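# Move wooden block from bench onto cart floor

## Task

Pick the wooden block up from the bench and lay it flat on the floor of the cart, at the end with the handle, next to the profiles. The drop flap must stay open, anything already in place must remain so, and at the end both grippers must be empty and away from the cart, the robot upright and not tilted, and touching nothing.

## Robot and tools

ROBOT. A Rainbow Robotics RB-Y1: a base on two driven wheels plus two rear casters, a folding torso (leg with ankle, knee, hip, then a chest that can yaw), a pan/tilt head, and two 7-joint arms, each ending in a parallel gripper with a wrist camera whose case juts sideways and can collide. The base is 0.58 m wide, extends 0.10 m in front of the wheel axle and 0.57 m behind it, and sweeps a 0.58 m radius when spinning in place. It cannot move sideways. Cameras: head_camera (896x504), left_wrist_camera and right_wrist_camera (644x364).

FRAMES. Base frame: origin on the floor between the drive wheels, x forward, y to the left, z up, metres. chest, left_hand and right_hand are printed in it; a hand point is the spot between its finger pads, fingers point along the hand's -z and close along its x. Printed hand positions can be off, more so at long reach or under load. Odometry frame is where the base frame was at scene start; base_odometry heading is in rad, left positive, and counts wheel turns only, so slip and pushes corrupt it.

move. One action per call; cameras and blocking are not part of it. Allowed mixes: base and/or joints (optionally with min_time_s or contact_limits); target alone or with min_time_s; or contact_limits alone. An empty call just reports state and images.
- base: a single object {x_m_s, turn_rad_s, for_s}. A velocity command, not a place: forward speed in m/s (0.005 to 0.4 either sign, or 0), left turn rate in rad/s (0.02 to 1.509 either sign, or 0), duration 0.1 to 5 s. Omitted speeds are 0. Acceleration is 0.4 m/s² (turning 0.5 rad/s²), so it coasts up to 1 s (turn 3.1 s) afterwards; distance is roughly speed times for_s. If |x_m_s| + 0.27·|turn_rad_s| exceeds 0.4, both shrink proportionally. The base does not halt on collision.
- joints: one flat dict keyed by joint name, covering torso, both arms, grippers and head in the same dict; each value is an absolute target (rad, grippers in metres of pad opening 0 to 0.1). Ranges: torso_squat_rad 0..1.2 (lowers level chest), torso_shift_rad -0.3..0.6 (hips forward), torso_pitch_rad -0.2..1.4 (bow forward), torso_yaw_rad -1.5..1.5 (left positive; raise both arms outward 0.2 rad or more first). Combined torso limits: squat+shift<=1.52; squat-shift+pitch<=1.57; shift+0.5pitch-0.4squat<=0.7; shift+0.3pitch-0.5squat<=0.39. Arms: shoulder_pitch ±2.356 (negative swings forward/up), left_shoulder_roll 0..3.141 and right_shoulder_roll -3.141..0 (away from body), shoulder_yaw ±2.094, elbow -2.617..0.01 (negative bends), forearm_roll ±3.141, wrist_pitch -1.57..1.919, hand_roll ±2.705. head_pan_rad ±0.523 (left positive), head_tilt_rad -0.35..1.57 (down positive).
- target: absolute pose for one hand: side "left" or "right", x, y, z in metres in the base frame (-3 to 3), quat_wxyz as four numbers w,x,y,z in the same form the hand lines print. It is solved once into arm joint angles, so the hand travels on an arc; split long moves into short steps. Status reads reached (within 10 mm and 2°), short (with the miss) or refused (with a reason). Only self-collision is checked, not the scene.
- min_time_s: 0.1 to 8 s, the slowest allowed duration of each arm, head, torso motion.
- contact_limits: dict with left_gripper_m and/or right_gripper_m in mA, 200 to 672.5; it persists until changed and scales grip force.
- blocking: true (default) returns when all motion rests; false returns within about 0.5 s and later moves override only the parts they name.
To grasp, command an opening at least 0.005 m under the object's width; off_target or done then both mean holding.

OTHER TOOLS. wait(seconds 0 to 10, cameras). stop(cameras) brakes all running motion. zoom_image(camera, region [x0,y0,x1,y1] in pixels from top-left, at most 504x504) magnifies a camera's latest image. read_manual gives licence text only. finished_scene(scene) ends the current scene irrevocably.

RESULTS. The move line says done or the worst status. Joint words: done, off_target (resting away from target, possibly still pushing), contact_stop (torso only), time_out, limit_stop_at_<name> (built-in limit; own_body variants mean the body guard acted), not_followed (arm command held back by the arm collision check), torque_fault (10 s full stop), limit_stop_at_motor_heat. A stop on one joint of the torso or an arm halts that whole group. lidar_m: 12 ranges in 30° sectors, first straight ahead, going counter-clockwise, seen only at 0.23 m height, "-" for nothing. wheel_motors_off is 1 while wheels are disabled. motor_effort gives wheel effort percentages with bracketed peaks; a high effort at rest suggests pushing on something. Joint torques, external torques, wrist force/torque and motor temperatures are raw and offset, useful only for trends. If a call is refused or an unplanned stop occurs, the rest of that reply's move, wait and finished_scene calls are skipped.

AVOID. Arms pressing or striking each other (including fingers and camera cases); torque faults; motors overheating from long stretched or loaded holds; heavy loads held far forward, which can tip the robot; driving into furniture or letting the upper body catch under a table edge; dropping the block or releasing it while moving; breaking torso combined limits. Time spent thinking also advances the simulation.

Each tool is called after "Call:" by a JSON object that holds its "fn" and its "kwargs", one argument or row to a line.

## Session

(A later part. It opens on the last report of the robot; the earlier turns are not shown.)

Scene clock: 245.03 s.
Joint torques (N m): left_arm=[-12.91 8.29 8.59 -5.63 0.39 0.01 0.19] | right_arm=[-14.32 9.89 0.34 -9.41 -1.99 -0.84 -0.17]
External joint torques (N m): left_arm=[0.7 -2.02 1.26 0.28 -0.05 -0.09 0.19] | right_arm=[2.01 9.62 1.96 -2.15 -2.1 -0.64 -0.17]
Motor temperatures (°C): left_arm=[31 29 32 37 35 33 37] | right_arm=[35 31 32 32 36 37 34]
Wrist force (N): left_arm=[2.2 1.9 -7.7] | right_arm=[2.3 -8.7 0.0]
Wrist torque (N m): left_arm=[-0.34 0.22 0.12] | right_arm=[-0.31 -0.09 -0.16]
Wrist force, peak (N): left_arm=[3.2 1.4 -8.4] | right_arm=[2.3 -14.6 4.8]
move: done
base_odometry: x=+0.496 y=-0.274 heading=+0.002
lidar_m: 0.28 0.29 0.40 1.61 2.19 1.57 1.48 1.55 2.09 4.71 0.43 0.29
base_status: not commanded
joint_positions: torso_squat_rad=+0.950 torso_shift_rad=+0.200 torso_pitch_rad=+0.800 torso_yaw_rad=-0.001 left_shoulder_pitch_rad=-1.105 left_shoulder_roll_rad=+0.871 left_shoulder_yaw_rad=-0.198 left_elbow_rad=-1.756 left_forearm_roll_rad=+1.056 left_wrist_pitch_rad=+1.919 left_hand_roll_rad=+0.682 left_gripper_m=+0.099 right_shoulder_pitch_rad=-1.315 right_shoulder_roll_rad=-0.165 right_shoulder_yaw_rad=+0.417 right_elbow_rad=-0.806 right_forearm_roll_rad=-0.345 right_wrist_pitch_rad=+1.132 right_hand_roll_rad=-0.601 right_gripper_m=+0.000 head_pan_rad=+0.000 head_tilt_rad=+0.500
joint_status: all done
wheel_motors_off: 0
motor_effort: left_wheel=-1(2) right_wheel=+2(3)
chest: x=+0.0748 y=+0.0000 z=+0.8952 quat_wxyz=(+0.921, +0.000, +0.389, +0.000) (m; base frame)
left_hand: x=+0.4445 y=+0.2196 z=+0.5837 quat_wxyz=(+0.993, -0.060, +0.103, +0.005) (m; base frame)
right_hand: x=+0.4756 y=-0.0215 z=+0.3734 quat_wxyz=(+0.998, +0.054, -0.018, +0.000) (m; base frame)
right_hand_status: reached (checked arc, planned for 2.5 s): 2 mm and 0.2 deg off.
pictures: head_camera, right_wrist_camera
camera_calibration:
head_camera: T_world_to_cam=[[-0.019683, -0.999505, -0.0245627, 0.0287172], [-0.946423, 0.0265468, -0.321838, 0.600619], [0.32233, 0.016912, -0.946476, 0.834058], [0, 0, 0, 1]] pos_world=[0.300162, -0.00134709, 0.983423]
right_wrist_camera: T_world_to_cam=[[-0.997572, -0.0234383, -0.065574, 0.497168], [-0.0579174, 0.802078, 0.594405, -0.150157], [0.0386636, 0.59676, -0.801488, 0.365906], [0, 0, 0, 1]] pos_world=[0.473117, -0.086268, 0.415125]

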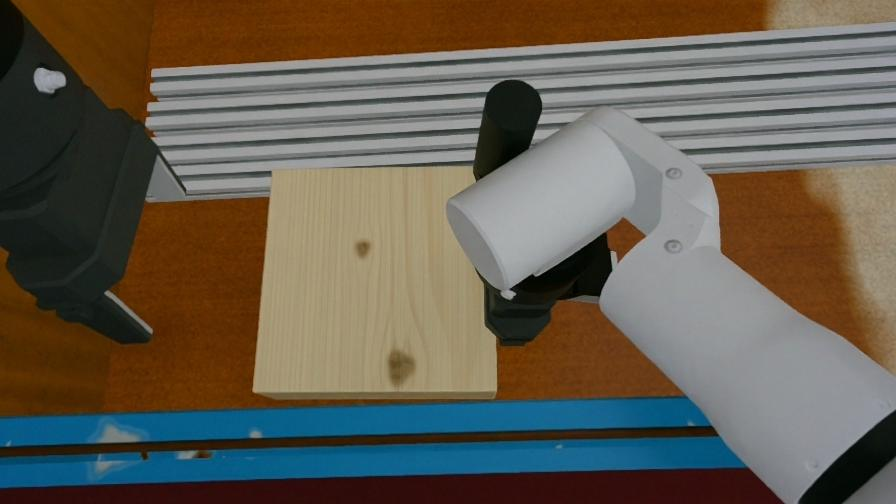

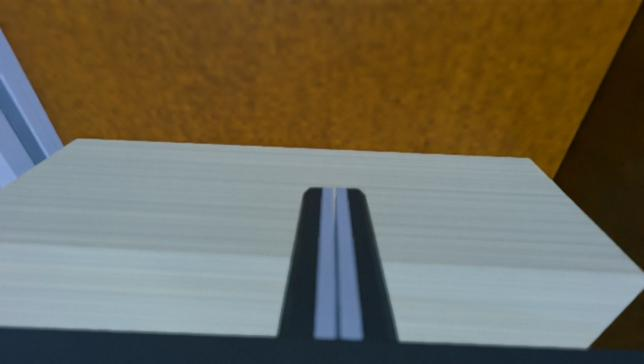

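Call:
{"fn": "move", "kwargs": {
  "target": {"side":"right","x":0.475,"y":-0.09,"z":0.38,"quat_wxyz":[0.9982,0.055,-0.02,0]},
  "min_time_s": 1,
  "cameras": []
}}

Call:
{"fn": "move", "kwargs": {
  "joints": {"torso_squat_rad":0.2},
  "cameras": []
}}

Call:
{"fn": "move", "kwargs": {
  "joints": {"torso_pitch_rad":0.45},
  "cameras": []
}}

Call:
{"fn": "move", "kwargs": {
  "base": {"x_m_s":-0.25,"for_s":2.2},
  "joints": {"torso_shift_rad":0},
  "cameras": ["head_camera"]
}}

Scene clock: 248.20 s.
Joint torques (N m): left_arm=[-12.67 8.33 8.31 -5.54 0.42 -0.06 0.18] | right_arm=[-14.3 -2.7 -4.46 -8.4 -0.37 -0.12 0.17]
External joint torques (N m): left_arm=[0.94 -1.98 0.98 0.37 -0.02 -0.16 0.17] | right_arm=[0.45 -0.25 -1.93 -0.99 -0.46 0.05 0.16]
Motor temperatures (°C): left_arm=[31 29 32 37 35 33 37] | right_arm=[35 31 32 32 36 37 34]
Wrist force (N): left_arm=[2.5 1.3 -7.2] | right_arm=[-0.4 1.0 -5.0]
Wrist torque (N m): left_arm=[-0.26 0.31 0.09] | right_arm=[-0.10 0.08 -0.05]
Wrist force, peak (N): left_arm=[2.5 2.2 -8.3] | right_arm=[2.8 -9.1 -0.4]
move: done
base_odometry: x=+0.496 y=-0.274 heading=+0.002
lidar_m: 0.28 0.30 0.42 1.63 2.17 1.55 1.48 1.55 2.09 4.73 0.43 0.31
base_status: not commanded
joint_positions: torso_squat_rad=+0.950 torso_shift_rad=+0.200 torso_pitch_rad=+0.800 torso_yaw_rad=-0.001 left_shoulder_pitch_rad=-1.105 left_shoulder_roll_rad=+0.871 left_shoulder_yaw_rad=-0.198 left_elbow_rad=-1.756 left_forearm_roll_rad=+1.056 left_wrist_pitch_rad=+1.919 left_hand_roll_rad=+0.682 left_gripper_m=+0.099 right_shoulder_pitch_rad=-1.173 right_shoulder_roll_rad=-0.316 right_shoulder_yaw_rad=+0.366 right_elbow_rad=-1.051 right_forearm_roll_rad=-0.409 right_wrist_pitch_rad=+1.234 right_hand_roll_rad=-0.515 right_gripper_m=+0.000 head_pan_rad=+0.000 head_tilt_rad=+0.500
joint_status: all done
wheel_motors_off: 0
motor_effort: left_wheel=-1(2) right_wheel=-1(2)
chest: x=+0.0748 y=+0.0000 z=+0.8952 quat_wxyz=(+0.921, +0.000, +0.389, +0.000) (m; base frame)
left_hand: x=+0.4445 y=+0.2197 z=+0.5837 quat_wxyz=(+0.993, -0.060, +0.103, +0.005) (m; base frame)
right_hand: x=+0.4749 y=-0.0899 z=+0.3799 quat_wxyz=(+0.999, +0.052, -0.013, +0.001) (m; base frame)
right_hand_status: reached (checked arc, planned for 1.0 s): 0 mm and 0.9 deg off.
pictures: none
No camera images: "cameras" was empty.

Scene clock: 251.47 s.
Joint torques (N m): left_arm=[-12.79 8.47 8.45 -5.53 0.38 -0.11 0.17] | right_arm=[-14.36 -2.75 -4.38 -8.29 -0.21 -0.01 0.21]
External joint torques (N m): left_arm=[0.81 -1.85 1.13 0.38 -0.06 -0.21 0.16] | right_arm=[0.39 -0.3 -1.85 -0.88 -0.3 0.16 0.21]
Motor temperatures (°C): left_arm=[31 28 32 37 35 33 37] | right_arm=[35 31 32 32 36 37 34]
Wrist force (N): left_arm=[2.5 1.7 -7.7] | right_arm=[-1.0 1.2 -5.5]
Wrist torque (N m): left_arm=[-0.28 0.30 0.10] | right_arm=[-0.13 0.02 -0.08]
Wrist force, peak (N): left_arm=[3.2 2.4 -8.2] | right_arm=[-0.7 1.2 -6.1]
move: done
base_odometry: x=+0.496 y=-0.274 heading=+0.002
lidar_m: 0.28 0.30 0.41 1.59 2.19 1.57 1.48 1.55 2.07 4.73 0.43 0.31
base_status: not commanded
joint_positions: torso_squat_rad=+0.200 torso_shift_rad=+0.200 torso_pitch_rad=+0.800 torso_yaw_rad=-0.001 left_shoulder_pitch_rad=-1.105 left_shoulder_roll_rad=+0.871 left_shoulder_yaw_rad=-0.198 left_elbow_rad=-1.756 left_forearm_roll_rad=+1.056 left_wrist_pitch_rad=+1.919 left_hand_roll_rad=+0.682 left_gripper_m=+0.099 right_shoulder_pitch_rad=-1.173 right_shoulder_roll_rad=-0.316 right_shoulder_yaw_rad=+0.366 right_elbow_rad=-1.051 right_forearm_roll_rad=-0.409 right_wrist_pitch_rad=+1.234 right_hand_roll_rad=-0.515 right_gripper_m=+0.000 head_pan_rad=+0.000 head_tilt_rad=+0.500
joint_status: all done
wheel_motors_off: 0
motor_effort: left_wheel=+1(2) right_wheel=-2(2)
chest: x=+0.1303 y=+0.0001 z=+1.1684 quat_wxyz=(+0.921, +0.000, +0.389, +0.000) (m; base frame)
left_hand: x=+0.4999 y=+0.2198 z=+0.8570 quat_wxyz=(+0.993, -0.060, +0.103, +0.005) (m; base frame)
right_hand: x=+0.5302 y=-0.0899 z=+0.6531 quat_wxyz=(+0.999, +0.052, -0.013, +0.001) (m; base frame)
pictures: none
No camera images: "cameras" was empty.

Scene clock: 253.43 s.
Joint torques (N m): left_arm=[-16.03 8.43 9.34 -4.12 0.04 -0.68 0.09] | right_arm=[-20.84 -5.17 -5.08 -8.63 0.15 -0.64 0.22]
External joint torques (N m): left_arm=[1.39 -2.08 1.19 0.47 0.02 -0.24 0.1] | right_arm=[-0.2 -0.23 -1.12 -0.68 -0.27 0.1 0.2]
Motor temperatures (°C): left_arm=[31 28 32 37 35 33 37] | right_arm=[35 31 32 32 36 37 34]
Wrist force (N): left_arm=[1.0 1.3 -8.1] | right_arm=[-2.9 0.9 -5.1]
Wrist torque (N m): left_arm=[-0.25 0.26 0.08] | right_arm=[-0.13 -0.14 -0.09]
Wrist force, peak (N): left_arm=[3.1 1.5 -8.0] | right_arm=[-3.1 0.9 -5.6]
move: done
base_odometry: x=+0.496 y=-0.274 heading=+0.002
lidar_m: 0.29 0.29 0.42 1.62 2.17 1.56 1.48 1.54 2.06 4.71 0.43 0.29
base_status: not commanded
joint_positions: torso_squat_rad=+0.200 torso_shift_rad=+0.200 torso_pitch_rad=+0.450 torso_yaw_rad=-0.001 left_shoulder_pitch_rad=-1.105 left_shoulder_roll_rad=+0.871 left_shoulder_yaw_rad=-0.198 left_elbow_rad=-1.756 left_forearm_roll_rad=+1.056 left_wrist_pitch_rad=+1.919 left_hand_roll_rad=+0.682 left_gripper_m=+0.099 right_shoulder_pitch_rad=-1.173 right_shoulder_roll_rad=-0.317 right_shoulder_yaw_rad=+0.366 right_elbow_rad=-1.051 right_forearm_roll_rad=-0.409 right_wrist_pitch_rad=+1.234 right_hand_roll_rad=-0.515 right_gripper_m=+0.000 head_pan_rad=+0.000 head_tilt_rad=+0.500
joint_status: all done
wheel_motors_off: 0
motor_effort: left_wheel=+1(2) right_wheel=-2(3)
chest: x=+0.0428 y=+0.0001 z=+1.2315 quat_wxyz=(+0.975, +0.000, +0.223, +0.000) (m; base frame)
left_hand: x=+0.4969 y=+0.2198 z=+1.0658 quat_wxyz=(+0.996, -0.060, -0.071, -0.005) (m; base frame)
right_hand: x=+0.5953 y=-0.0898 z=+0.8846 quat_wxyz=(+0.981, +0.051, -0.187, +0.010) (m; base frame)
pictures: none
No camera images: "cameras" was empty.

Scene clock: 256.63 s.
Joint torques (N m): left_arm=[-16.33 8.57 9.4 -4.22 -0.1 -0.66 0.11] | right_arm=[-20.76 -5.18 -5.26 -8.73 0.24 -0.77 0.16]
External joint torques (N m): left_arm=[1.09 -1.94 1.25 0.38 -0.13 -0.22 0.12] | right_arm=[-0.11 -0.25 -1.3 -0.78 -0.17 -0.03 0.14]
Motor temperatures (°C): left_arm=[31 28 32 37 35 33 37] | right_arm=[35 31 32 32 36 37 34]
Wrist force (N): left_arm=[-0.2 1.7 -7.6] | right_arm=[-2.3 1.0 -4.9]
Wrist torque (N m): left_arm=[-0.31 0.12 0.07] | right_arm=[-0.10 -0.01 -0.09]
Wrist force, peak (N): left_arm=[0.2 0.9 -8.6] | right_arm=[-2.3 1.5 -5.9]
move: done
base_odometry: x=-0.054 y=-0.275 heading=+0.004
lidar_m: 0.83 0.88 1.84 4.12 1.38 0.97 0.94 0.98 1.32 3.35 2.39 0.88
base_status: done (sent for 2.2 of 2.2 s)
joint_positions: torso_squat_rad=+0.200 torso_shift_rad=+0.000 torso_pitch_rad=+0.450 torso_yaw_rad=-0.001 left_shoulder_pitch_rad=-1.105 left_shoulder_roll_rad=+0.871 left_shoulder_yaw_rad=-0.198 left_elbow_rad=-1.756 left_forearm_roll_rad=+1.056 left_wrist_pitch_rad=+1.919 left_hand_roll_rad=+0.682 left_gripper_m=+0.099 right_shoulder_pitch_rad=-1.173 right_shoulder_roll_rad=-0.317 right_shoulder_yaw_rad=+0.366 right_elbow_rad=-1.051 right_forearm_roll_rad=-0.409 right_wrist_pitch_rad=+1.234 right_hand_roll_rad=-0.515 right_gripper_m=+0.000 head_pan_rad=+0.000 head_tilt_rad=+0.500
joint_status: all done
wheel_motors_off: 0
motor_effort: left_wheel=+14(32) right_wheel=-14(27)
chest: x=-0.0935 y=+0.0001 z=+1.2452 quat_wxyz=(+0.975, +0.000, +0.223, +0.000) (m; base frame)
left_hand: x=+0.3606 y=+0.2198 z=+1.0794 quat_wxyz=(+0.996, -0.060, -0.071, -0.005) (m; base frame)
right_hand: x=+0.4590 y=-0.0898 z=+0.8983 quat_wxyz=(+0.981, +0.051, -0.187, +0.010) (m; base frame)
pictures: head_camera
camera_calibration:
head_camera: T_world_to_cam=[[-0.00978709, -0.999506, -0.0298584, 0.0414755], [-0.778668, 0.0263516, -0.626883, 0.949491], [0.62736, 0.0171145, -0.778541, 1.03904], [0, 0, 0, 1]] pos_world=[0.087895, -0.00134818, 1.40539]

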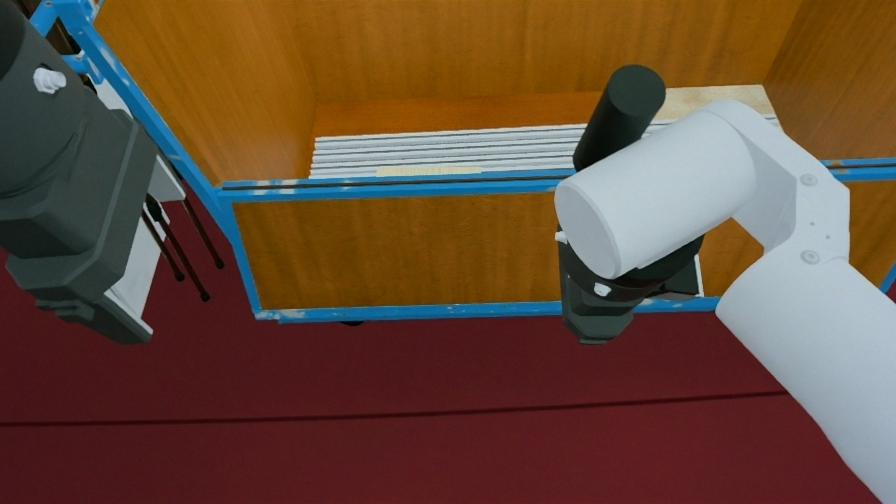

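Call:
{"fn": "finished_scene", "kwargs": {
  "scene": 2
}}

The scene is finished: the task was done.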